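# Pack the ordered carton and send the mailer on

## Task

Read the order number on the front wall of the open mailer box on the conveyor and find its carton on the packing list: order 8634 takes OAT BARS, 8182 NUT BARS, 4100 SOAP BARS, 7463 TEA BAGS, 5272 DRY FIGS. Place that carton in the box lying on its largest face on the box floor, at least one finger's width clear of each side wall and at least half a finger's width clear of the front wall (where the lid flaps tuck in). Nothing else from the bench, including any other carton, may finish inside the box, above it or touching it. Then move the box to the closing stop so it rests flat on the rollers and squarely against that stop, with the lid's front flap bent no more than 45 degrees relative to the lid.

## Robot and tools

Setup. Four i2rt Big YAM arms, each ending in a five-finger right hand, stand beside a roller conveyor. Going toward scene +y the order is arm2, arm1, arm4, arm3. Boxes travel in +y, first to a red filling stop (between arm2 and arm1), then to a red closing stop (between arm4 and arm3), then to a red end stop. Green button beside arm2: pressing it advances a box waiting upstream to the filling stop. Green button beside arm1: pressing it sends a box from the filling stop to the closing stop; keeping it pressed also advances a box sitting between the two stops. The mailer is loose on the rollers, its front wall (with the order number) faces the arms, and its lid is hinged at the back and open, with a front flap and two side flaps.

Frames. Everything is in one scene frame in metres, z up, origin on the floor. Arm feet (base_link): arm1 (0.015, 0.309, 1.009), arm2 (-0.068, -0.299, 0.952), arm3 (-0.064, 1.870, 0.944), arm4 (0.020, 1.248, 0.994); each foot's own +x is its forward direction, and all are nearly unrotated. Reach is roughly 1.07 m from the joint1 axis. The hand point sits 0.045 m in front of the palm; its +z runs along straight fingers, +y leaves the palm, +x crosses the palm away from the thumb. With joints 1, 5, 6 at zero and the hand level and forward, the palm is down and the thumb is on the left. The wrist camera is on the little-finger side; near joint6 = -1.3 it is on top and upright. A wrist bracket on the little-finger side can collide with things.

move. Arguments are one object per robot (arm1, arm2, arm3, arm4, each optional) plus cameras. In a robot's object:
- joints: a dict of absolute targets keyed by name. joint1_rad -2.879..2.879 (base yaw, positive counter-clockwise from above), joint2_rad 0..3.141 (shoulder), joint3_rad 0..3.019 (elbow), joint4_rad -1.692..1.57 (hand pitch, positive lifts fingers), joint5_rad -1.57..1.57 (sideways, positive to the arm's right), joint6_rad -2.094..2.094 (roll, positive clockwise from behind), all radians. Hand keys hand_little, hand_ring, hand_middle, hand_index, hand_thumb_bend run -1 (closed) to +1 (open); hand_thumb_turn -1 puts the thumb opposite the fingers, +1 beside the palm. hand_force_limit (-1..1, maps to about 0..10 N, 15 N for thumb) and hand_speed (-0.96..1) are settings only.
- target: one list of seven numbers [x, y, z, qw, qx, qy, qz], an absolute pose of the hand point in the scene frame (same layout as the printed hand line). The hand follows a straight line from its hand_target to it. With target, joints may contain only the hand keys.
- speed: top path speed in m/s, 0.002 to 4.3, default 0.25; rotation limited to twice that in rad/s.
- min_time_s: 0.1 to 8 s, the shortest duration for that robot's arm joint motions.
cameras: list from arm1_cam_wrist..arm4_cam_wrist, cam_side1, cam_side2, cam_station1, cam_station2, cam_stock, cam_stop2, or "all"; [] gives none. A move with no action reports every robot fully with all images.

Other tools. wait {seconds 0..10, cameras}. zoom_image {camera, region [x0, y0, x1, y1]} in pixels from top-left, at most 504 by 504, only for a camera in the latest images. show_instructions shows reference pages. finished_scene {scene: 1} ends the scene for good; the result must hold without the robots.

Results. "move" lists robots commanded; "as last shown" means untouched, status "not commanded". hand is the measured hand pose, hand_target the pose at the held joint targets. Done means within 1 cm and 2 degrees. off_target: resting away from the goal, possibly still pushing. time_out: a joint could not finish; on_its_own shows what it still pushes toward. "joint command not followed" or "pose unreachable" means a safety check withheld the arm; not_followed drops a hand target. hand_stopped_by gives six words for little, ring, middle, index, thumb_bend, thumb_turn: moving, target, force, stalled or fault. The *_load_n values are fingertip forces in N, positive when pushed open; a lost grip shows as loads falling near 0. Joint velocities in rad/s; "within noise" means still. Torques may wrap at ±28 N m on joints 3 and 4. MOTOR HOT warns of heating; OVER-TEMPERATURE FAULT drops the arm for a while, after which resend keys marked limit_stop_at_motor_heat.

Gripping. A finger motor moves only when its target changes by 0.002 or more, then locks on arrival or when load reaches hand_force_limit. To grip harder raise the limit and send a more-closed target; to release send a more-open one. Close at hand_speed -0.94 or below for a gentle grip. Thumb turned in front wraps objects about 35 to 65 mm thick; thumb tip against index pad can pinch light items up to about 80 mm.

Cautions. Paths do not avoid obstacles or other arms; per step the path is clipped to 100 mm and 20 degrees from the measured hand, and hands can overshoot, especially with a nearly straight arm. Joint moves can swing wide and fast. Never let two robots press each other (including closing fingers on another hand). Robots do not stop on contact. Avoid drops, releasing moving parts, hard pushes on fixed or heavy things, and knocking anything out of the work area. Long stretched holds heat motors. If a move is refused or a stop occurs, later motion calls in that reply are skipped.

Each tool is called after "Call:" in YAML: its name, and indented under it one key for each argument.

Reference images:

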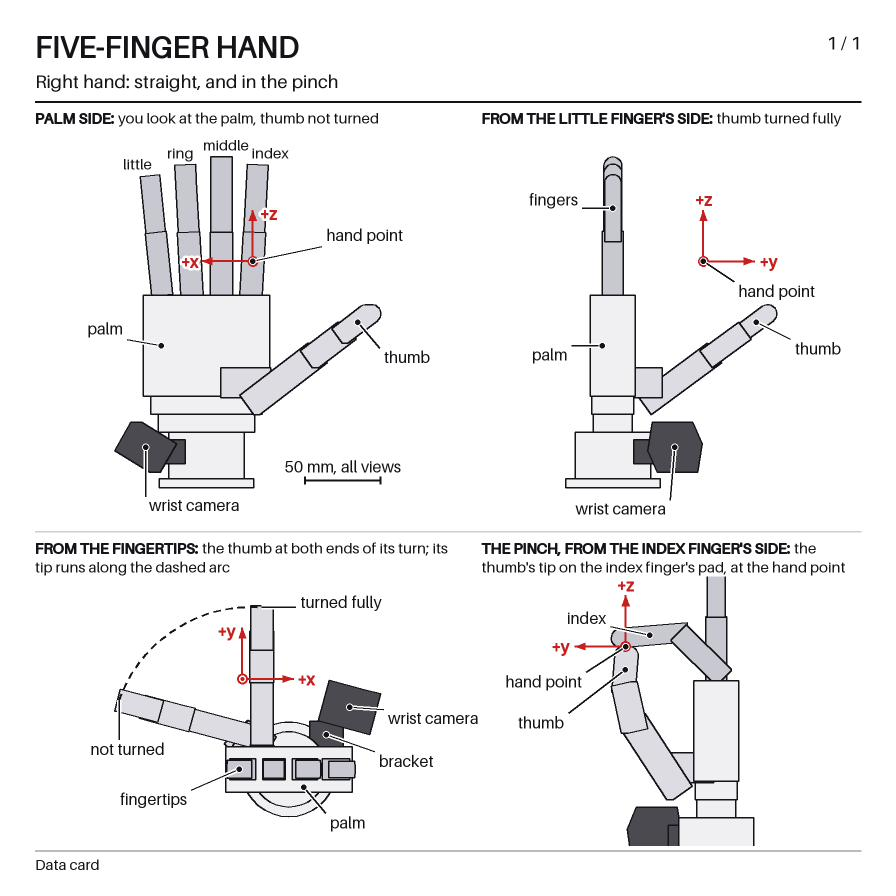

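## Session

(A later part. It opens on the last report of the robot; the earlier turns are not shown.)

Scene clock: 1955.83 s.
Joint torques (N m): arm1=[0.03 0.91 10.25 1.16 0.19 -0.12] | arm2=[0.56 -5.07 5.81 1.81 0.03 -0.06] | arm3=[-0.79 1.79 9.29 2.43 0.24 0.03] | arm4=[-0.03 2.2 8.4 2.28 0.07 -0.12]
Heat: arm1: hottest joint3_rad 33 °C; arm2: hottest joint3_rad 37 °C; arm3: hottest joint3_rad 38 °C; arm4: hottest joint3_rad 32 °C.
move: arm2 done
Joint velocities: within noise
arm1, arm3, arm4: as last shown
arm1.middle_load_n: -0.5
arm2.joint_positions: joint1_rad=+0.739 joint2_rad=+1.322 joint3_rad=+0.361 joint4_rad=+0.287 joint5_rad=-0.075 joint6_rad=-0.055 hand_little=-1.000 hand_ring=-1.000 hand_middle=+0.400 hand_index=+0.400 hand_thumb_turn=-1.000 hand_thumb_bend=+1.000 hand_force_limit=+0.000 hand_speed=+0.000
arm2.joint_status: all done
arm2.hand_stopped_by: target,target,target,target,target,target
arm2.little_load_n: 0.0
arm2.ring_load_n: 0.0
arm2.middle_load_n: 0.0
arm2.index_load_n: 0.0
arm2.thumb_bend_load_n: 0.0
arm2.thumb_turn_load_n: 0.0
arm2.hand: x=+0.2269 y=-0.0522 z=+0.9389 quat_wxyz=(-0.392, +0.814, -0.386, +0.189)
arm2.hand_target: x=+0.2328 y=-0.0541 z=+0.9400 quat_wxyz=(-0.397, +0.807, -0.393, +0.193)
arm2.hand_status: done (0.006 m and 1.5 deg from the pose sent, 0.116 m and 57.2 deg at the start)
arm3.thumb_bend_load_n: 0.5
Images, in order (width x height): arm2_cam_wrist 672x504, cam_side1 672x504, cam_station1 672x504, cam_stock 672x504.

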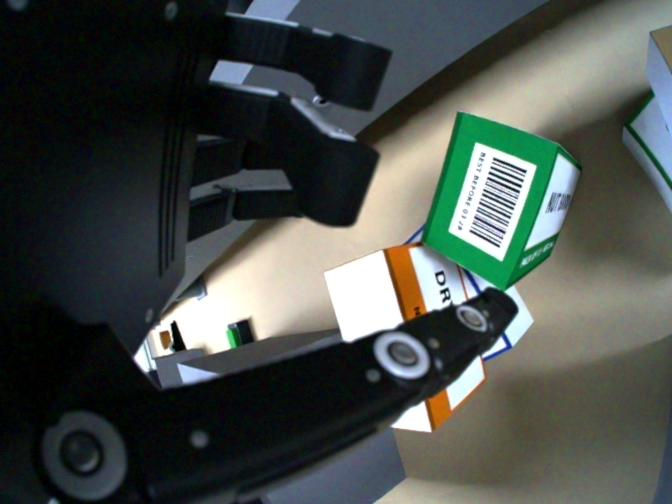

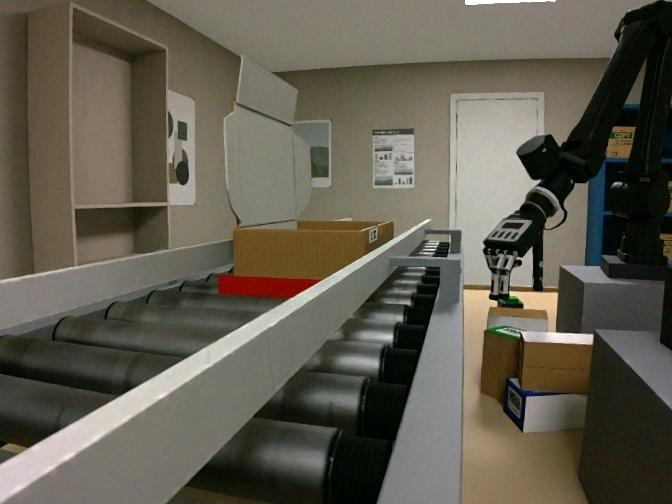

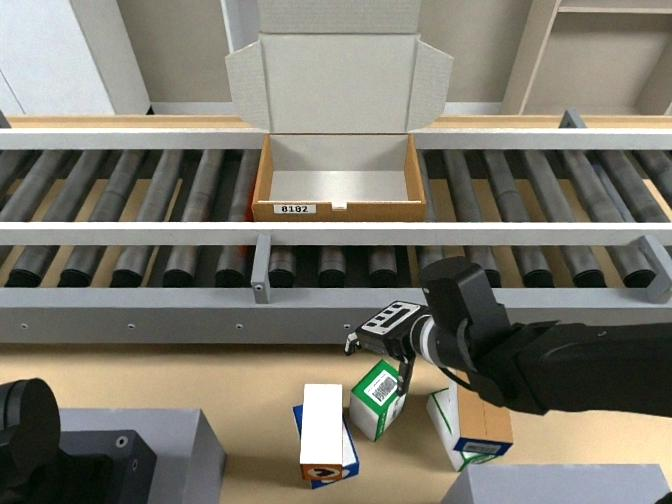

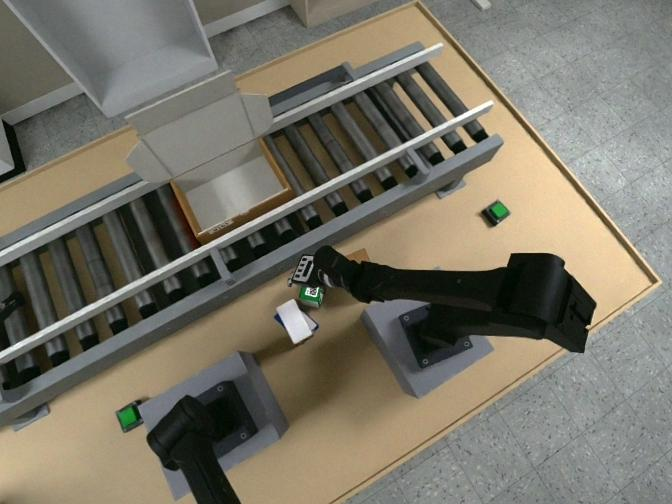

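Call:
move:
  arm2: {"target": [0.233, -0.058, 0.876, 0.397, -0.8065, 0.3933, -0.1936], "speed": 0.15}
  cameras: ["arm2_cam_wrist", "cam_side1", "cam_station1"]

Call:
zoom_image:
  camera: "arm2_cam_wrist"
  region: [250, 50, 670, 450]

Call:
zoom_image:
  camera: "cam_side1"
  region: [450, 240, 600, 380]

Call:
zoom_image:
  camera: "cam_station1"
  region: [300, 310, 470, 460]

Scene clock: 1994.50 s.
Joint torques (N m): arm1=[-0.03 0.91 10.25 1.13 0.19 -0.12] | arm2=[0.5 -7.24 2.99 1.85 -0.06 -0.12] | arm3=[-0.73 1.85 9.32 2.43 0.25 0.02] | arm4=[0.21 2.2 8.32 2.07 0.06 -0.12]
Heat: arm1: hottest joint3_rad 33 °C; arm2: hottest joint3_rad 34 °C; arm3: hottest joint3_rad 38 °C; arm4: hottest joint3_rad 32 °C.
move: arm2 done
Joint velocities: within noise
arm1, arm3, arm4: as last shown
arm1.middle_load_n: 0.0
arm2.joint_positions: joint1_rad=+0.729 joint2_rad=+1.629 joint3_rad=+0.324 joint4_rad=+0.626 joint5_rad=-0.081 joint6_rad=-0.055 hand_little=-1.000 hand_ring=-1.000 hand_middle=+0.400 hand_index=+0.400 hand_thumb_turn=-1.000 hand_thumb_bend=+1.000 hand_force_limit=+0.000 hand_speed=+0.000
arm2.joint_status: not commanded
arm2.hand_stopped_by: target,target,target,target,target,target
arm2.little_load_n: 0.0
arm2.ring_load_n: 0.0
arm2.middle_load_n: 0.0
arm2.index_load_n: 0.5
arm2.thumb_bend_load_n: 0.0
arm2.thumb_turn_load_n: 0.0
arm2.hand: x=+0.2273 y=-0.0560 z=+0.8733 quat_wxyz=(-0.390, +0.813, -0.389, +0.188)
arm2.hand_target: x=+0.2330 y=-0.0580 z=+0.8761 quat_wxyz=(-0.397, +0.806, -0.393, +0.194)
arm2.hand_status: done (0.007 m and 1.4 deg from the pose sent, 0.064 m and 1.4 deg at the start)
arm3.middle_load_n: 0.5
arm3.thumb_bend_load_n: 0.0
Images, in order (width x height): arm2_cam_wrist 672x504, cam_side1 672x504, cam_station1 672x504.

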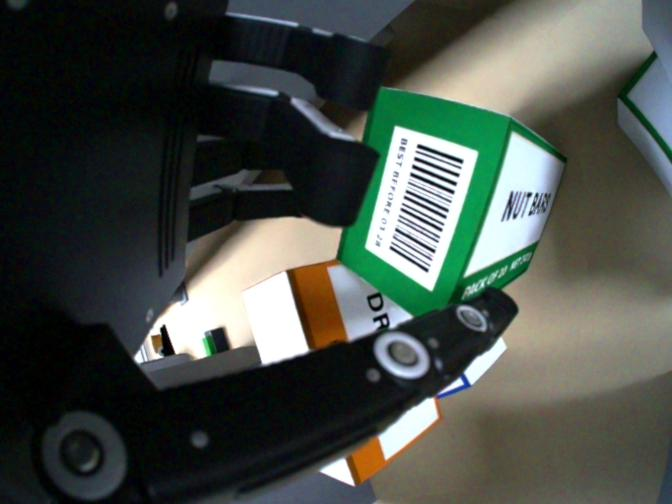

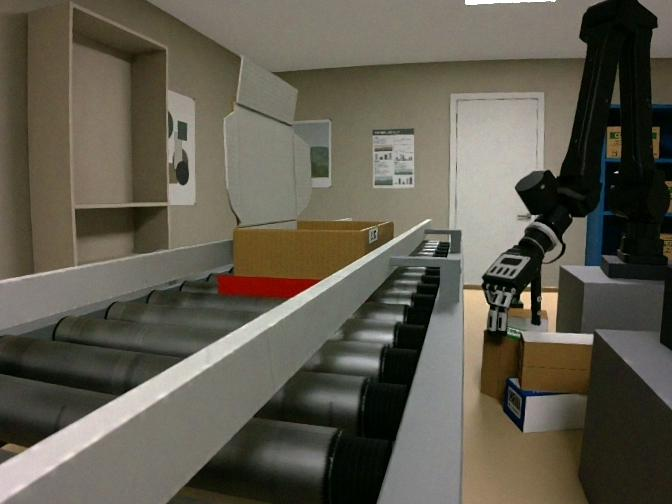

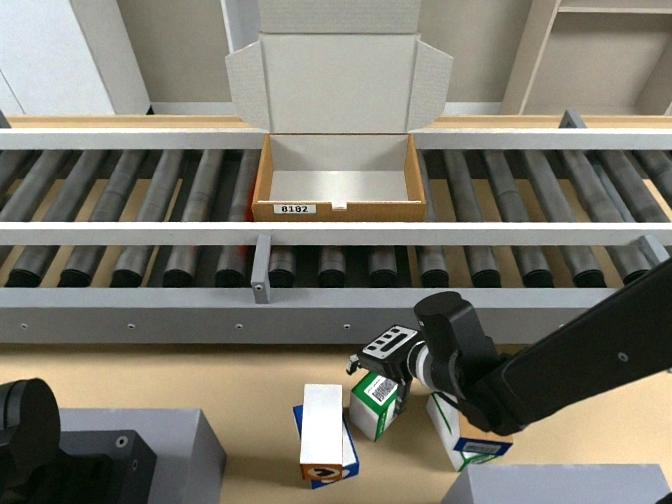

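Scaled by 1.200 from the camera's image (finer frame: 960x720).

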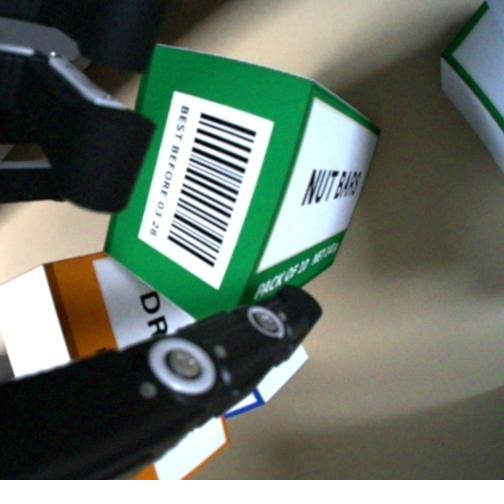

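Scaled by 3.360 from the camera's image (finer frame: 960x720).

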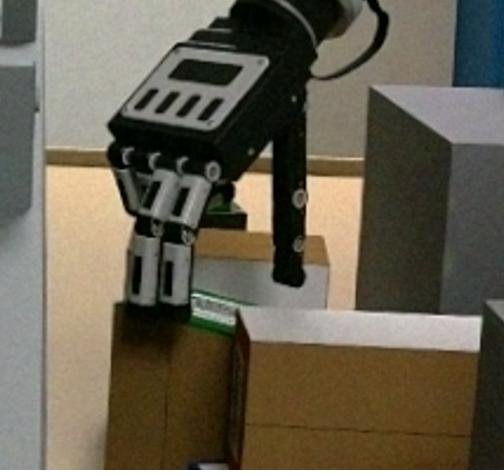

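Scaled by 2.965 from the camera's image (finer frame: 960x720).

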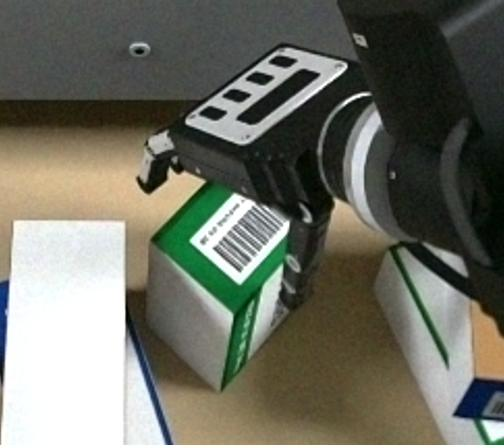

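Call:
move:
  arm2: {"target": [0.235, -0.057, 0.856, 0.397, -0.8065, 0.3933, -0.1936], "speed": 0.1}

Call:
move:
  arm2: {"target": [0.235, -0.057, 0.838, 0.397, -0.8065, 0.3933, -0.1936], "speed": 0.08}
  cameras: ["arm2_cam_wrist", "cam_side1", "cam_station1"]

Call:
zoom_image:
  camera: "cam_side1"
  region: [450, 240, 600, 380]

Call:
zoom_image:
  camera: "cam_station1"
  region: [300, 310, 470, 460]

Scene clock: 2057.23 s.
Joint torques (N m): arm1=[-0.03 0.97 10.26 1.13 0.18 -0.13] | arm2=[0.5 -7.47 2.76 1.77 -0.07 -0.12] | arm3=[-0.73 1.79 9.31 2.41 0.25 0.02] | arm4=[-0.21 1.73 8.36 2.29 0.08 -0.12]
Heat: arm1: hottest joint3_rad 34 °C; arm2: hottest joint3_rad 31 °C; arm3: hottest joint3_rad 38 °C; arm4: hottest joint3_rad 32 °C.
move: arm2 done
Joint velocities: within noise
arm1, arm3, arm4: as last shown
arm2.joint_positions: joint1_rad=+0.729 joint2_rad=+1.733 joint3_rad=+0.324 joint4_rad=+0.726 joint5_rad=-0.081 joint6_rad=-0.055 hand_little=-1.000 hand_ring=-1.000 hand_middle=+0.400 hand_index=+0.400 hand_thumb_turn=-1.000 hand_thumb_bend=+1.000 hand_force_limit=+0.000 hand_speed=+0.000
arm2.joint_status: not commanded
arm2.hand_stopped_by: target,target,target,target,target,target
arm2.little_load_n: 0.0
arm2.ring_load_n: 0.5
arm2.middle_load_n: 0.0
arm2.index_load_n: 0.0
arm2.thumb_bend_load_n: 0.0
arm2.thumb_turn_load_n: 0.0
arm2.hand: x=+0.2264 y=-0.0567 z=+0.8530 quat_wxyz=(-0.389, +0.814, -0.390, +0.187)
arm2.hand_target: x=+0.2349 y=-0.0569 z=+0.8562 quat_wxyz=(-0.397, +0.806, -0.393, +0.194)
arm2.hand_status: done (0.009 m and 1.5 deg from the pose sent, 0.019 m and 1.4 deg at the start)
arm3.middle_load_n: 0.0
arm4.little_load_n: -0.5
pictures: none

Scene clock: 2058.30 s.
Joint torques (N m): arm1=[-0.09 0.91 10.26 1.14 0.18 -0.12] | arm2=[0.56 -7.82 2.47 1.8 -0.05 -0.12] | arm3=[-0.73 1.79 9.33 2.43 0.25 0.02] | arm4=[-0.03 2.02 8.36 2.22 0.04 -0.15]
Heat: arm1: hottest joint3_rad 34 °C; arm2: hottest joint3_rad 31 °C; arm3: hottest joint3_rad 38 °C; arm4: hottest joint3_rad 32 °C.
move: arm2 off_target
Joint velocities: within noise
arm1, arm3, arm4: as last shown
arm1.thumb_turn_load_n: 0.5
arm2.joint_positions: joint1_rad=+0.729 joint2_rad=+1.827 joint3_rad=+0.324 joint4_rad=+0.816 joint5_rad=-0.081 joint6_rad=-0.055 hand_little=-1.000 hand_ring=-1.000 hand_middle=+0.400 hand_index=+0.400 hand_thumb_turn=-1.000 hand_thumb_bend=+1.000 hand_force_limit=+0.000 hand_speed=+0.000
arm2.joint_status: not commanded
arm2.hand_stopped_by: target,target,target,target,target,target
arm2.little_load_n: 0.0
arm2.ring_load_n: 0.0
arm2.middle_load_n: 0.0
arm2.index_load_n: 0.0
arm2.thumb_bend_load_n: 0.0
arm2.thumb_turn_load_n: 0.0
arm2.hand: x=+0.2238 y=-0.0586 z=+0.8344 quat_wxyz=(-0.387, +0.815, -0.390, +0.186)
arm2.hand_target: x=+0.2349 y=-0.0570 z=+0.8382 quat_wxyz=(-0.397, +0.806, -0.393, +0.194)
arm2.hand_status: off_target (0.012 m and 1.8 deg from the pose sent, 0.017 m and 1.5 deg at the start)
arm4.little_load_n: 0.0
Images, in order (width x height): arm2_cam_wrist 672x504, cam_side1 672x504, cam_station1 672x504.

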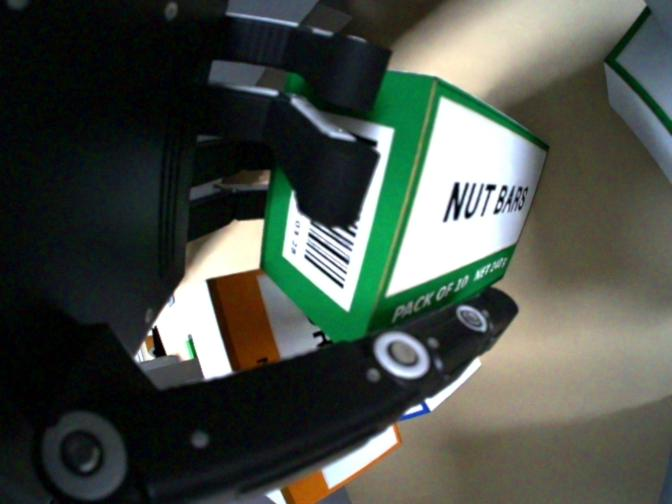

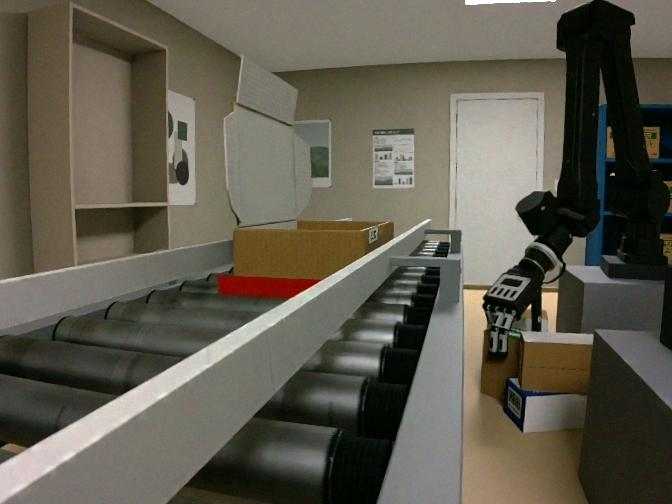

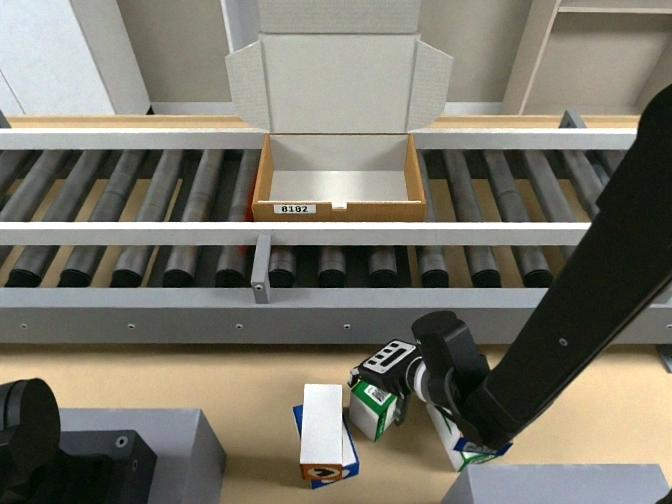

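Scaled by 3.360 from the camera's image (finer frame: 960x720).

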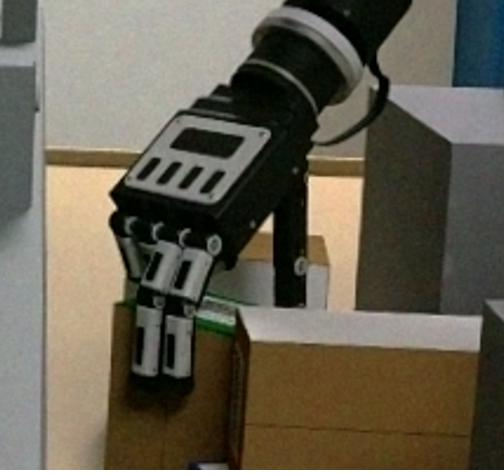

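Scaled by 2.965 from the camera's image (finer frame: 960x720).

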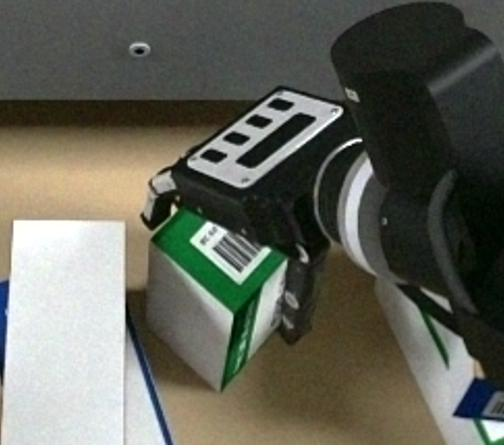

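Call:
move:
  arm2: {"joints": {"hand_thumb_bend": 0.5, "hand_index": -0.2, "hand_middle": -0.2, "hand_speed": -0.92, "hand_force_limit": -0.78}}
  cameras: ["arm2_cam_wrist", "cam_side1", "cam_station1"]

Call:
zoom_image:
  camera: "cam_station1"
  region: [300, 310, 470, 460]

Scene clock: 2071.27 s.
Joint torques (N m): arm1=[-0.03 0.85 10.26 1.13 0.18 -0.13] | arm2=[0.56 -7.88 2.48 1.65 -0.05 -0.12] | arm3=[-0.79 1.9 9.32 2.43 0.25 0.02] | arm4=[0.38 2.37 8.36 2.25 0.03 -0.14]
Heat: arm1: hottest joint3_rad 34 °C; arm2: hottest joint3_rad 31 °C; arm3: hottest joint3_rad 38 °C; arm4: hottest joint3_rad 32 °C.
move: arm2 off_target
Joint velocities: within noise
arm1, arm3, arm4: as last shown
arm1.thumb_turn_load_n: 0.0
arm2.joint_positions: joint1_rad=+0.728 joint2_rad=+1.827 joint3_rad=+0.324 joint4_rad=+0.820 joint5_rad=-0.081 joint6_rad=-0.055 hand_little=-1.000 hand_ring=-1.000 hand_middle=+0.282 hand_index=+0.229 hand_thumb_turn=-1.000 hand_thumb_bend=+0.719 hand_force_limit=-0.780 hand_speed=-0.920
arm2.joint_status: hand_middle off_target (ended at +0.282, target -0.200); hand_index off_target (ended at +0.229, target -0.200); hand_thumb_bend off_target (ended at +0.719, target +0.500); the others done
arm2.hand_stopped_by: target,target,force,force,force,target
arm2.little_load_n: 0.5
arm2.ring_load_n: 0.0
arm2.middle_load_n: 1.0
arm2.index_load_n: 1.5
arm2.thumb_bend_load_n: 1.5
arm2.thumb_turn_load_n: 0.0
arm2.hand: x=+0.2247 y=-0.0581 z=+0.8352 quat_wxyz=(-0.389, +0.814, -0.390, +0.187)
arm2.hand_target: x=+0.2350 y=-0.0571 z=+0.8382 quat_wxyz=(-0.397, +0.806, -0.393, +0.194)
arm2.hand_status: not commanded
Images, in order (width x height): arm2_cam_wrist 672x504, cam_side1 672x504, cam_station1 672x504.

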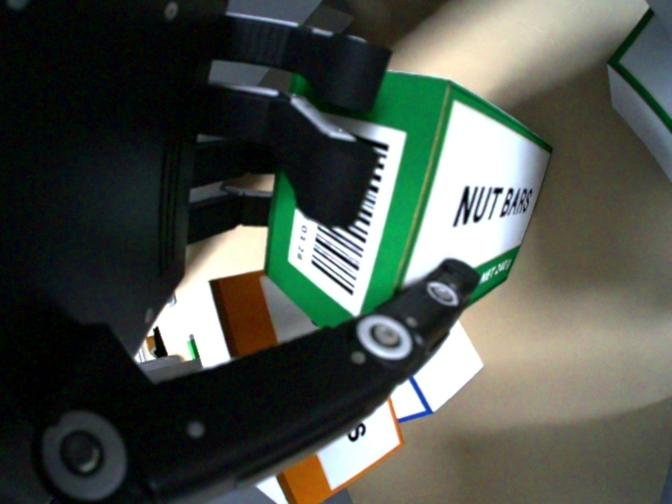

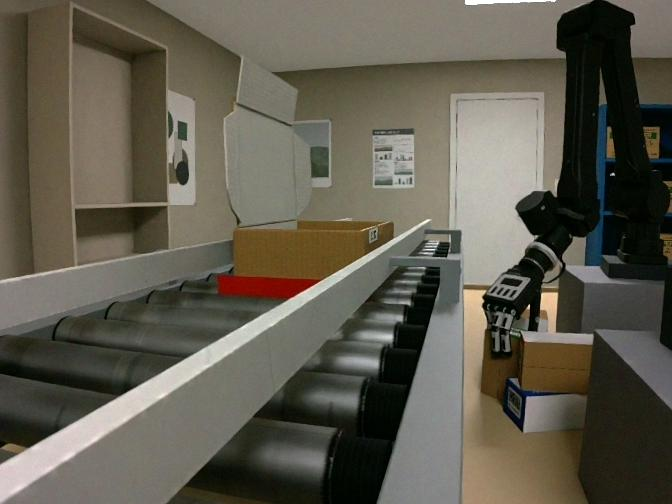

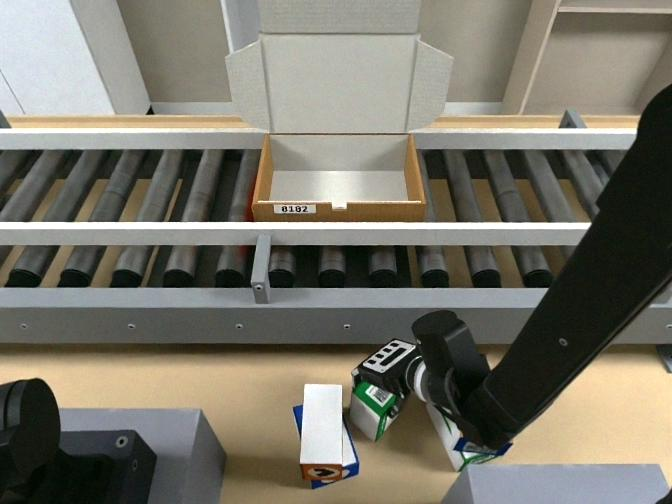

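Scaled by 2.965 from the camera's image (finer frame: 960x720).

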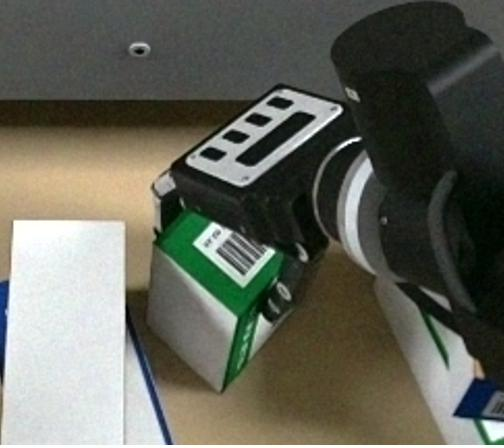

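Call:
move:
  arm2: {"joints": {"hand_thumb_bend": 0.4, "hand_index": -0.3, "hand_middle": -0.3, "hand_speed": -0.92, "hand_force_limit": 0.25}}

Call:
move:
  arm2: {"target": [0.229, -0.058, 0.87, 0.397, -0.8065, 0.3933, -0.1936], "speed": 0.06}
  cameras: ["arm2_cam_wrist", "cam_side1", "cam_station1"]

Call:
zoom_image:
  camera: "cam_side1"
  region: [450, 240, 620, 440]

Scene clock: 2079.17 s.
Joint torques (N m): arm1=[-0.09 0.97 10.26 1.11 0.19 -0.12] | arm2=[0.5 -7.88 2.45 1.63 -0.05 -0.12] | arm3=[-0.79 1.79 9.33 2.41 0.25 0.02] | arm4=[0.38 2.26 8.4 2.21 0.04 -0.15]
Heat: arm1: hottest joint3_rad 34 °C; arm2: hottest joint3_rad 31 °C; arm3: hottest joint3_rad 38 °C; arm4: hottest joint3_rad 32 °C.
move: arm2 off_target
Joint velocities: within noise
arm1, arm3, arm4: as last shown
arm2.joint_positions: joint1_rad=+0.728 joint2_rad=+1.827 joint3_rad=+0.324 joint4_rad=+0.820 joint5_rad=-0.081 joint6_rad=-0.055 hand_little=-1.000 hand_ring=-1.000 hand_middle=+0.247 hand_index=+0.201 hand_thumb_turn=-1.000 hand_thumb_bend=+0.710 hand_force_limit=+0.250 hand_speed=-0.920
arm2.joint_status: hand_middle off_target (ended at +0.247, target -0.300); hand_index off_target (ended at +0.201, target -0.300); hand_thumb_bend off_target (ended at +0.710, target +0.400); the others done
arm2.hand_stopped_by: target,target,force,force,force,target
arm2.little_load_n: 0.0
arm2.ring_load_n: 0.0
arm2.middle_load_n: 6.5
arm2.index_load_n: 6.0
arm2.thumb_bend_load_n: 11.0
arm2.thumb_turn_load_n: 2.0
arm2.hand: x=+0.2247 y=-0.0581 z=+0.8352 quat_wxyz=(-0.389, +0.814, -0.390, +0.187)
arm2.hand_target: x=+0.2350 y=-0.0571 z=+0.8382 quat_wxyz=(-0.397, +0.806, -0.393, +0.194)
arm2.hand_status: not commanded
arm3.little_load_n: -0.5
pictures: none

Scene clock: 2080.40 s.
Joint torques (N m): arm1=[-0.15 0.91 10.24 1.14 0.18 -0.12] | arm2=[1.14 -9.88 2.66 0.88 0.05 -0.07] | arm3=[-0.79 1.79 9.31 2.44 0.25 0.02] | arm4=[0.09 2.2 8.51 2.28 0.06 -0.11]
Heat: arm1: hottest joint3_rad 34 °C; arm2: hottest joint3_rad 31 °C; arm3: hottest joint3_rad 38 °C; arm4: hottest joint3_rad 32 °C.
move: arm2 off_target
Joint velocities: within noise
arm1.joint_positions: joint1_rad=+0.293 joint2_rad=+0.570 joint3_rad=+1.359 joint4_rad=-1.128 joint5_rad=+0.126 joint6_rad=-1.093 hand_little=+0.700 hand_ring=+0.700 hand_middle=+0.700 hand_index=+0.700 hand_thumb_turn=-1.000 hand_thumb_bend=+1.000 hand_force_limit=+0.000 hand_speed=+0.000
arm1.joint_status: not commanded
arm1.hand_stopped_by: target,target,target,target,target,target
arm1.little_load_n: 0.0
arm1.ring_load_n: 0.0
arm1.middle_load_n: 0.0
arm1.index_load_n: 0.0
arm1.thumb_bend_load_n: 0.0
arm1.thumb_turn_load_n: 0.5
arm1.hand: x=+0.2642 y=+0.3199 z=+1.5313 quat_wxyz=(-0.180, +0.810, -0.102, +0.548)
arm1.hand_target: x=+0.2610 y=+0.3192 z=+1.5437 quat_wxyz=(-0.181, +0.807, -0.096, +0.554)
arm1.hand_status: not commanded
arm2.joint_positions: joint1_rad=+0.728 joint2_rad=+1.687 joint3_rad=+0.311 joint4_rad=+0.691 joint5_rad=-0.078 joint6_rad=-0.055 hand_little=-1.000 hand_ring=-1.000 hand_middle=+0.247 hand_index=+0.201 hand_thumb_turn=-1.000 hand_thumb_bend=+0.710 hand_force_limit=+0.250 hand_speed=-0.920
arm2.joint_status: not commanded
arm2.hand_stopped_by: target,target,force,force,force,target
arm2.little_load_n: 0.0
arm2.ring_load_n: 0.0
arm2.middle_load_n: 6.0
arm2.index_load_n: 5.5
arm2.thumb_bend_load_n: 11.5
arm2.thumb_turn_load_n: 2.0
arm2.hand: x=+0.2230 y=-0.0598 z=+0.8604 quat_wxyz=(-0.387, +0.814, -0.391, +0.188)
arm2.hand_target: x=+0.2291 y=-0.0579 z=+0.8698 quat_wxyz=(-0.397, +0.806, -0.393, +0.194)
arm2.hand_status: off_target (0.011 m and 1.6 deg from the pose sent, 0.035 m and 1.5 deg at the start)
arm3, arm4: as last shown
arm3.little_load_n: 0.0
Images, in order (width x height): arm2_cam_wrist 672x504, cam_side1 672x504, cam_station1 672x504.

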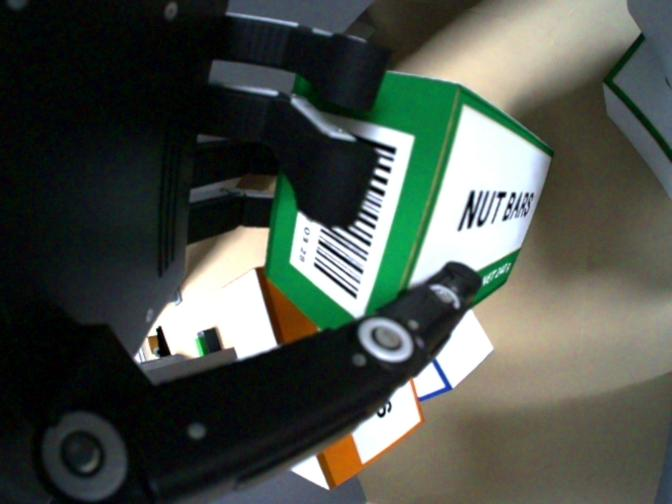

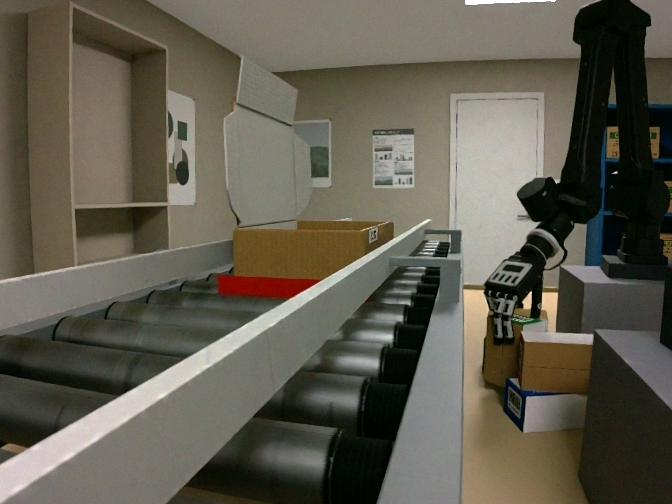

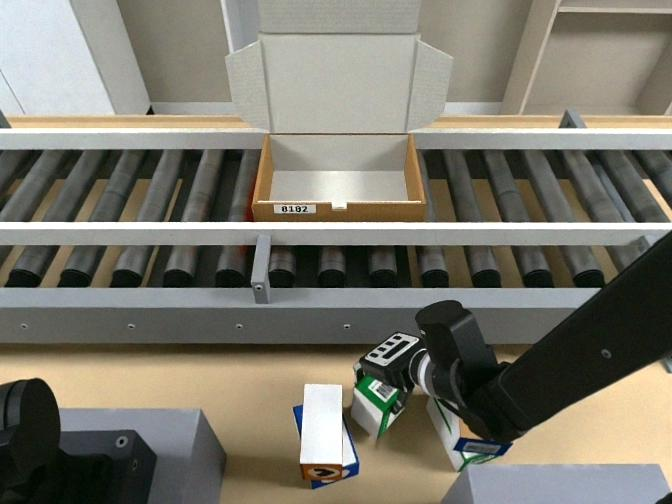

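Scaled by 2.520 from the camera's image (finer frame: 960x720).

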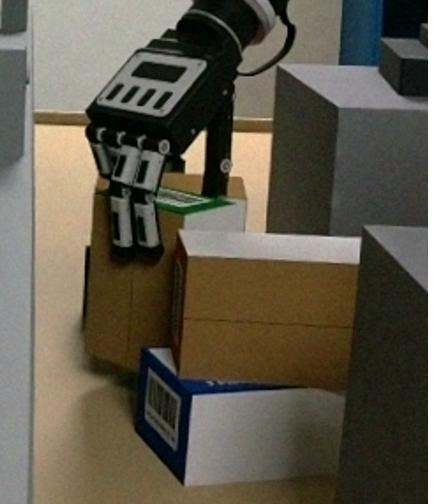

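Call:
move:
  arm2: {"target": [0.225, -0.062, 1.12, 0.397, -0.8065, 0.3933, -0.1936], "speed": 0.12}

Call:
move:
  arm2: {"target": [0.42, -0.06, 1.22, 0.3123, -0.6345, 0.6345, -0.3123], "speed": 0.15}
  cameras: ["arm2_cam_wrist", "cam_side1", "cam_station1", "cam_stock"]

Scene clock: 2157.53 s.
Joint torques (N m): arm1=[-0.09 0.91 10.24 1.14 0.18 -0.12] | arm2=[0.56 -4.78 15.57 0.83 -0.1 -0.15] | arm3=[-0.79 1.79 9.31 2.41 0.25 0.02] | arm4=[-0.44 2.2 8.34 2.22 0.06 -0.14]
Heat: arm1: hottest joint3_rad 34 °C; arm2: hottest joint3_rad 30 °C; arm3: hottest joint3_rad 38 °C; arm4: hottest joint3_rad 32 °C.
move: arm2 off_target
Joint velocities: within noise
arm1: as last shown
arm1.thumb_turn_load_n: 0.0
arm2.joint_positions: joint1_rad=+0.725 joint2_rad=+0.885 joint3_rad=+0.576 joint4_rad=-0.435 joint5_rad=-0.083 joint6_rad=-0.055 hand_little=-1.000 hand_ring=-1.000 hand_middle=+0.247 hand_index=+0.201 hand_thumb_turn=-1.000 hand_thumb_bend=+0.710 hand_force_limit=+0.250 hand_speed=-0.920
arm2.joint_status: not commanded
arm2.hand_stopped_by: target,target,force,force,force,target
arm2.little_load_n: 0.0
arm2.ring_load_n: 0.0
arm2.middle_load_n: 6.0
arm2.index_load_n: 6.0
arm2.thumb_bend_load_n: 11.5
arm2.thumb_turn_load_n: 2.0
arm2.hand: x=+0.2033 y=-0.0708 z=+1.0773 quat_wxyz=(-0.365, +0.824, -0.398, +0.172)
arm2.hand_target: x=+0.2232 y=-0.0631 z=+1.1197 quat_wxyz=(-0.397, +0.806, -0.393, +0.194)
arm2.hand_status: off_target (0.049 m and 4.9 deg from the pose sent, 0.260 m and 1.6 deg at the start)
arm3.joint_positions: joint1_rad=+0.166 joint2_rad=+0.628 joint3_rad=+1.395 joint4_rad=-1.333 joint5_rad=+0.111 joint6_rad=-1.362 hand_little=+1.000 hand_ring=+1.000 hand_middle=+1.000 hand_index=+1.000 hand_thumb_turn=+1.000 hand_thumb_bend=+1.000 hand_force_limit=+0.000 hand_speed=-0.800
arm3.joint_status: not commanded
arm3.hand_stopped_by: target,target,target,target,target,target
arm3.little_load_n: 0.0
arm3.ring_load_n: 0.0
arm3.middle_load_n: 0.0
arm3.index_load_n: 0.0
arm3.thumb_bend_load_n: 0.0
arm3.thumb_turn_load_n: 0.0
arm3.hand: x=+0.1650 y=+1.8151 z=+1.4428 quat_wxyz=(-0.016, +0.869, -0.086, +0.487)
arm3.hand_target: x=+0.1635 y=+1.8151 z=+1.4505 quat_wxyz=(-0.018, +0.865, -0.086, +0.494)
arm3.hand_status: not commanded
arm4.joint_positions: joint1_rad=+0.155 joint2_rad=+0.622 joint3_rad=+1.456 joint4_rad=-1.388 joint5_rad=+0.173 joint6_rad=-1.420 hand_little=+1.000 hand_ring=+1.000 hand_middle=+1.000 hand_index=+1.000 hand_thumb_turn=+1.000 hand_thumb_bend=+1.000 hand_force_limit=+0.000 hand_speed=-0.800
arm4.joint_status: not commanded
arm4.hand_stopped_by: target,target,target,target,target,target
arm4.little_load_n: 0.0
arm4.ring_load_n: 0.0
arm4.middle_load_n: 0.0
arm4.index_load_n: 0.0
arm4.thumb_bend_load_n: 0.0
arm4.thumb_turn_load_n: 0.0
arm4.hand: x=+0.2375 y=+1.2137 z=+1.5169 quat_wxyz=(-0.016, +0.869, -0.004, +0.494)
arm4.hand_target: x=+0.2362 y=+1.2134 z=+1.5254 quat_wxyz=(-0.019, +0.864, -0.005, +0.503)
arm4.hand_status: not commanded
pictures: none

Scene clock: 2160.50 s.
Joint torques (N m): arm1=[-0.03 0.85 10.25 1.14 0.18 -0.13] | arm2=[0.62 -10.23 16.34 0.69 0.36 -0.03] | arm3=[-0.85 1.79 9.29 2.41 0.25 0.03] | arm4=[-0.62 2.14 8.27 2.26 0.08 -0.13]
Heat: arm1: hottest joint3_rad 34 °C; arm2: hottest joint3_rad 31 °C; arm3: hottest joint3_rad 38 °C; arm4: hottest joint3_rad 32 °C.
move: arm2 off_target
Joint velocities: within noise
arm1, arm3, arm4: as last shown
arm1.thumb_bend_load_n: -0.5
arm1.thumb_turn_load_n: 0.5
arm2.joint_positions: joint1_rad=+0.666 joint2_rad=+1.308 joint3_rad=+1.148 joint4_rad=-0.640 joint5_rad=+0.383 joint6_rad=+0.322 hand_little=-1.000 hand_ring=-1.000 hand_middle=+0.247 hand_index=+0.201 hand_thumb_turn=-1.000 hand_thumb_bend=+0.710 hand_force_limit=+0.250 hand_speed=-0.920
arm2.joint_status: not commanded
arm2.hand_stopped_by: target,target,force,force,force,target
arm2.little_load_n: 0.0
arm2.ring_load_n: 0.0
arm2.middle_load_n: 6.0
arm2.index_load_n: 6.0
arm2.thumb_bend_load_n: 11.5
arm2.thumb_turn_load_n: 2.0
arm2.hand: x=+0.3983 y=-0.0645 z=+1.1778 quat_wxyz=(-0.281, +0.658, -0.631, +0.301)
arm2.hand_target: x=+0.4174 y=-0.0614 z=+1.2201 quat_wxyz=(-0.313, +0.634, -0.634, +0.312)
arm2.hand_status: off_target (0.048 m and 4.6 deg from the pose sent, 0.260 m and 38.9 deg at the start)
Images, in order (width x height): arm2_cam_wrist 672x504, cam_side1 672x504, cam_station1 672x504, cam_stock 672x504.

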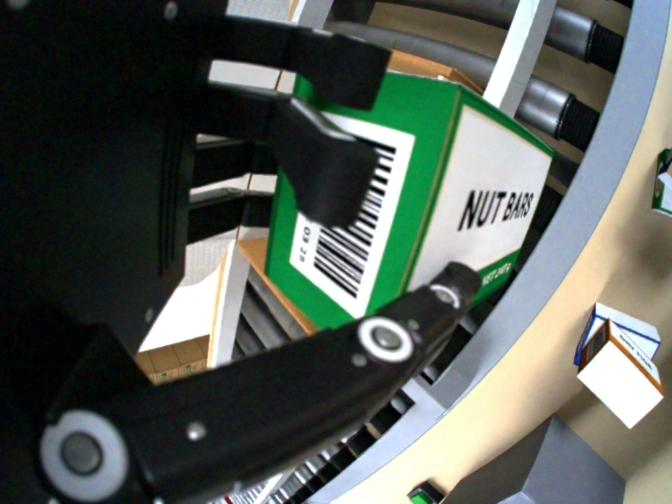

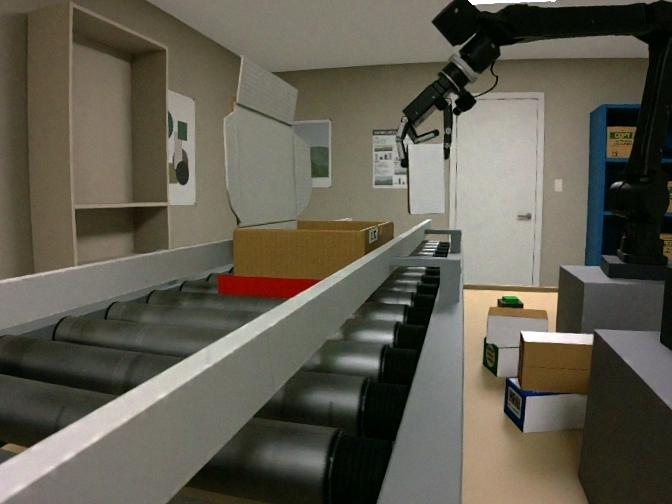

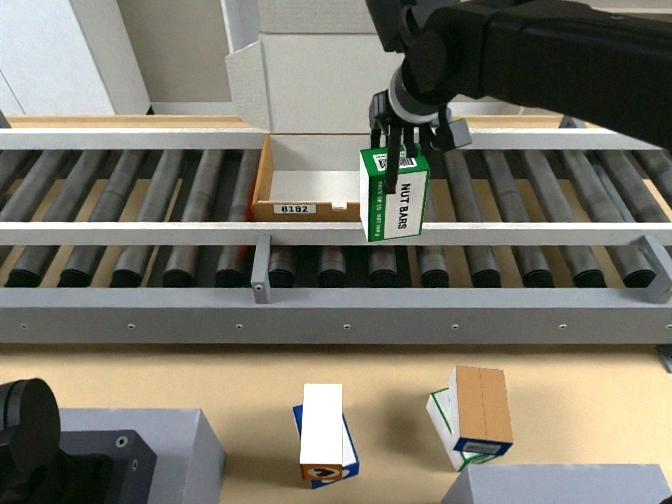

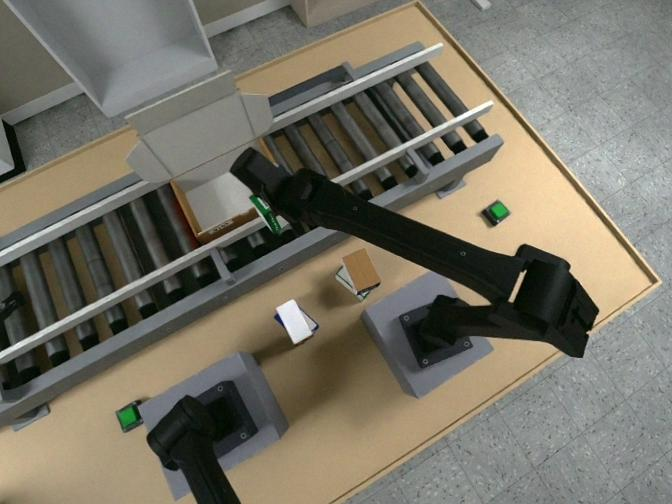

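Call:
move:
  arm2: {"target": [0.56, -0.05, 1.24, 0.1228, -0.6964, 0.6964, -0.1228], "speed": 0.15}

Call:
move:
  arm2: {"target": [0.60, -0.04, 1.2, -0.0616, -0.7044, 0.7044, 0.0616], "speed": 0.15}
  cameras: ["arm2_cam_wrist", "cam_side1", "cam_station1", "cam_stock"]

Scene clock: 2177.17 s.
Joint torques (N m): arm1=[-0.03 0.91 10.28 1.14 0.18 -0.12] | arm2=[0.62 -21.77 14.69 -0.23 0.03 -0.22] | arm3=[-0.79 1.73 9.31 2.41 0.24 0.02] | arm4=[0.21 2.32 8.25 2.21 0.08 -0.16]
Heat: arm1: hottest joint3_rad 34 °C; arm2: hottest joint3_rad 35 °C; arm3: hottest joint3_rad 38 °C; arm4: hottest joint3_rad 32 °C.
move: arm2 off_target
Joint velocities: within noise
arm1, arm3, arm4: as last shown
arm1.thumb_bend_load_n: 0.0
arm2.joint_positions: joint1_rad=+0.495 joint2_rad=+2.122 joint3_rad=+2.419 joint4_rad=-1.601 joint5_rad=+0.107 joint6_rad=+0.325 hand_little=-1.000 hand_ring=-1.000 hand_middle=+0.247 hand_index=+0.201 hand_thumb_turn=-1.000 hand_thumb_bend=+0.710 hand_force_limit=+0.250 hand_speed=-0.920
arm2.joint_status: not commanded
arm2.hand_stopped_by: target,target,force,force,force,target
arm2.little_load_n: 0.0
arm2.ring_load_n: 0.0
arm2.middle_load_n: 7.0
arm2.index_load_n: 6.5
arm2.thumb_bend_load_n: 11.0
arm2.thumb_turn_load_n: 2.0
arm2.hand: x=+0.5515 y=-0.0454 z=+1.2081 quat_wxyz=(-0.096, +0.702, -0.697, +0.110)
arm2.hand_target: x=+0.5584 y=-0.0504 z=+1.2396 quat_wxyz=(-0.123, +0.696, -0.696, +0.123)
arm2.hand_status: off_target (0.033 m and 3.4 deg from the pose sent, 0.174 m and 28.7 deg at the start)
arm4.ring_load_n: 0.5
pictures: none

Scene clock: 2179.53 s.
Joint torques (N m): arm1=[-0.03 0.85 10.26 1.14 0.18 -0.12] | arm2=[0.5 -24.23 14.24 -0.4 -0.22 -0.02] | arm3=[-0.79 1.79 9.29 2.41 0.25 0.03] | arm4=[-0.03 2.2 8.4 2.19 0.08 -0.11]
Heat: arm1: hottest joint3_rad 34 °C; arm2: hottest joint3_rad 35 °C; arm3: hottest joint3_rad 38 °C; arm4: hottest joint3_rad 32 °C.
move: arm2 off_target
Joint velocities: within noise
arm1, arm3, arm4: as last shown
arm1.thumb_bend_load_n: 0.5
arm1.thumb_turn_load_n: 0.0
arm2.joint_positions: joint1_rad=+0.433 joint2_rad=+2.350 joint3_rad=+2.690 joint4_rad=-1.695 joint5_rad=-0.096 joint6_rad=+0.349 hand_little=-1.000 hand_ring=-1.000 hand_middle=+0.247 hand_index=+0.201 hand_thumb_turn=-1.000 hand_thumb_bend=+0.710 hand_force_limit=+0.250 hand_speed=-0.920
arm2.joint_status: not commanded
arm2.hand_stopped_by: target,target,force,force,force,target
arm2.little_load_n: 0.0
arm2.ring_load_n: 0.5
arm2.middle_load_n: 7.0
arm2.index_load_n: 6.5
arm2.thumb_bend_load_n: 10.5
arm2.thumb_turn_load_n: 1.5
arm2.hand: x=+0.5913 y=-0.0348 z=+1.1674 quat_wxyz=(-0.117, +0.683, -0.721, +0.010)
arm2.hand_target: x=+0.5976 y=-0.0406 z=+1.1991 quat_wxyz=(-0.146, +0.672, -0.726, +0.021)
arm2.hand_status: off_target (0.034 m and 22.4 deg from the pose sent, 0.049 m and 26.8 deg at the start; pose on its path clipped on 22 of 71 steps; a joint's target at an end of its range on 64 of 71 steps)
arm4.ring_load_n: 0.0
Images, in order (width x height): arm2_cam_wrist 672x504, cam_side1 672x504, cam_station1 672x504, cam_stock 672x504.

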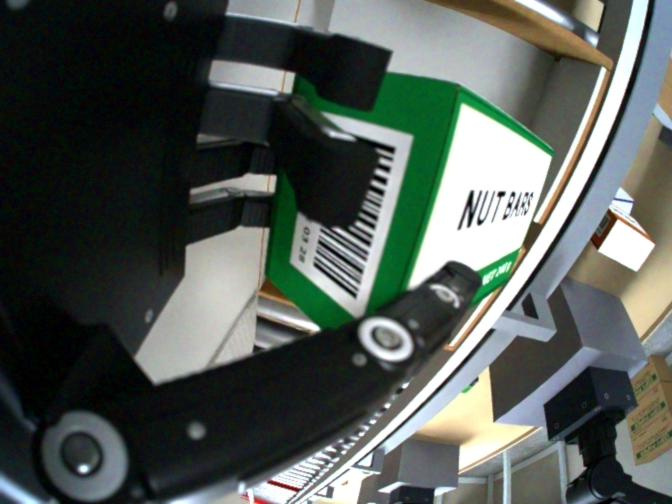

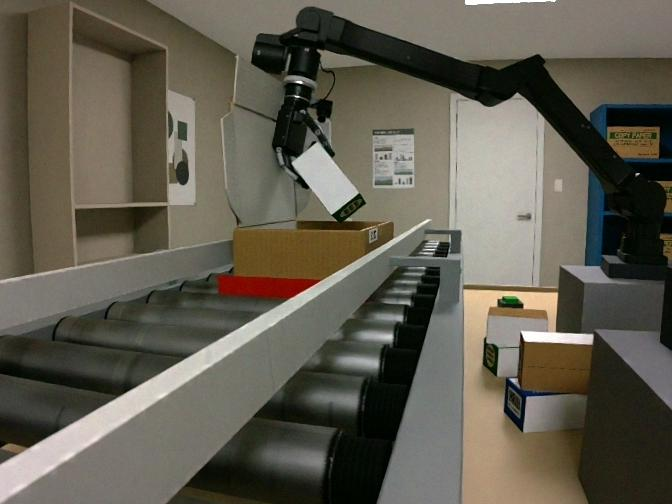

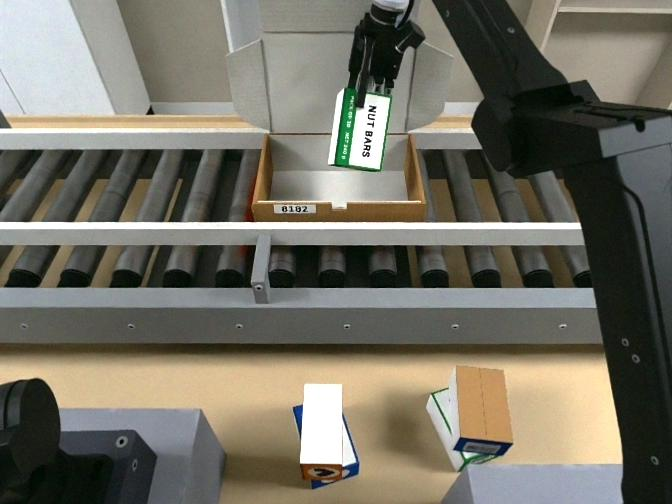

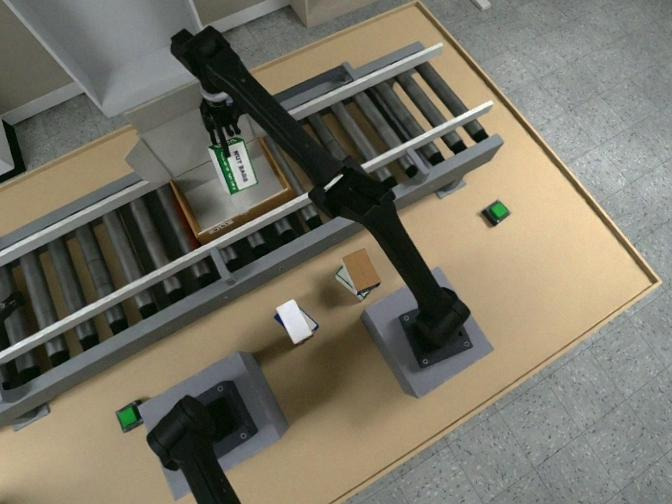

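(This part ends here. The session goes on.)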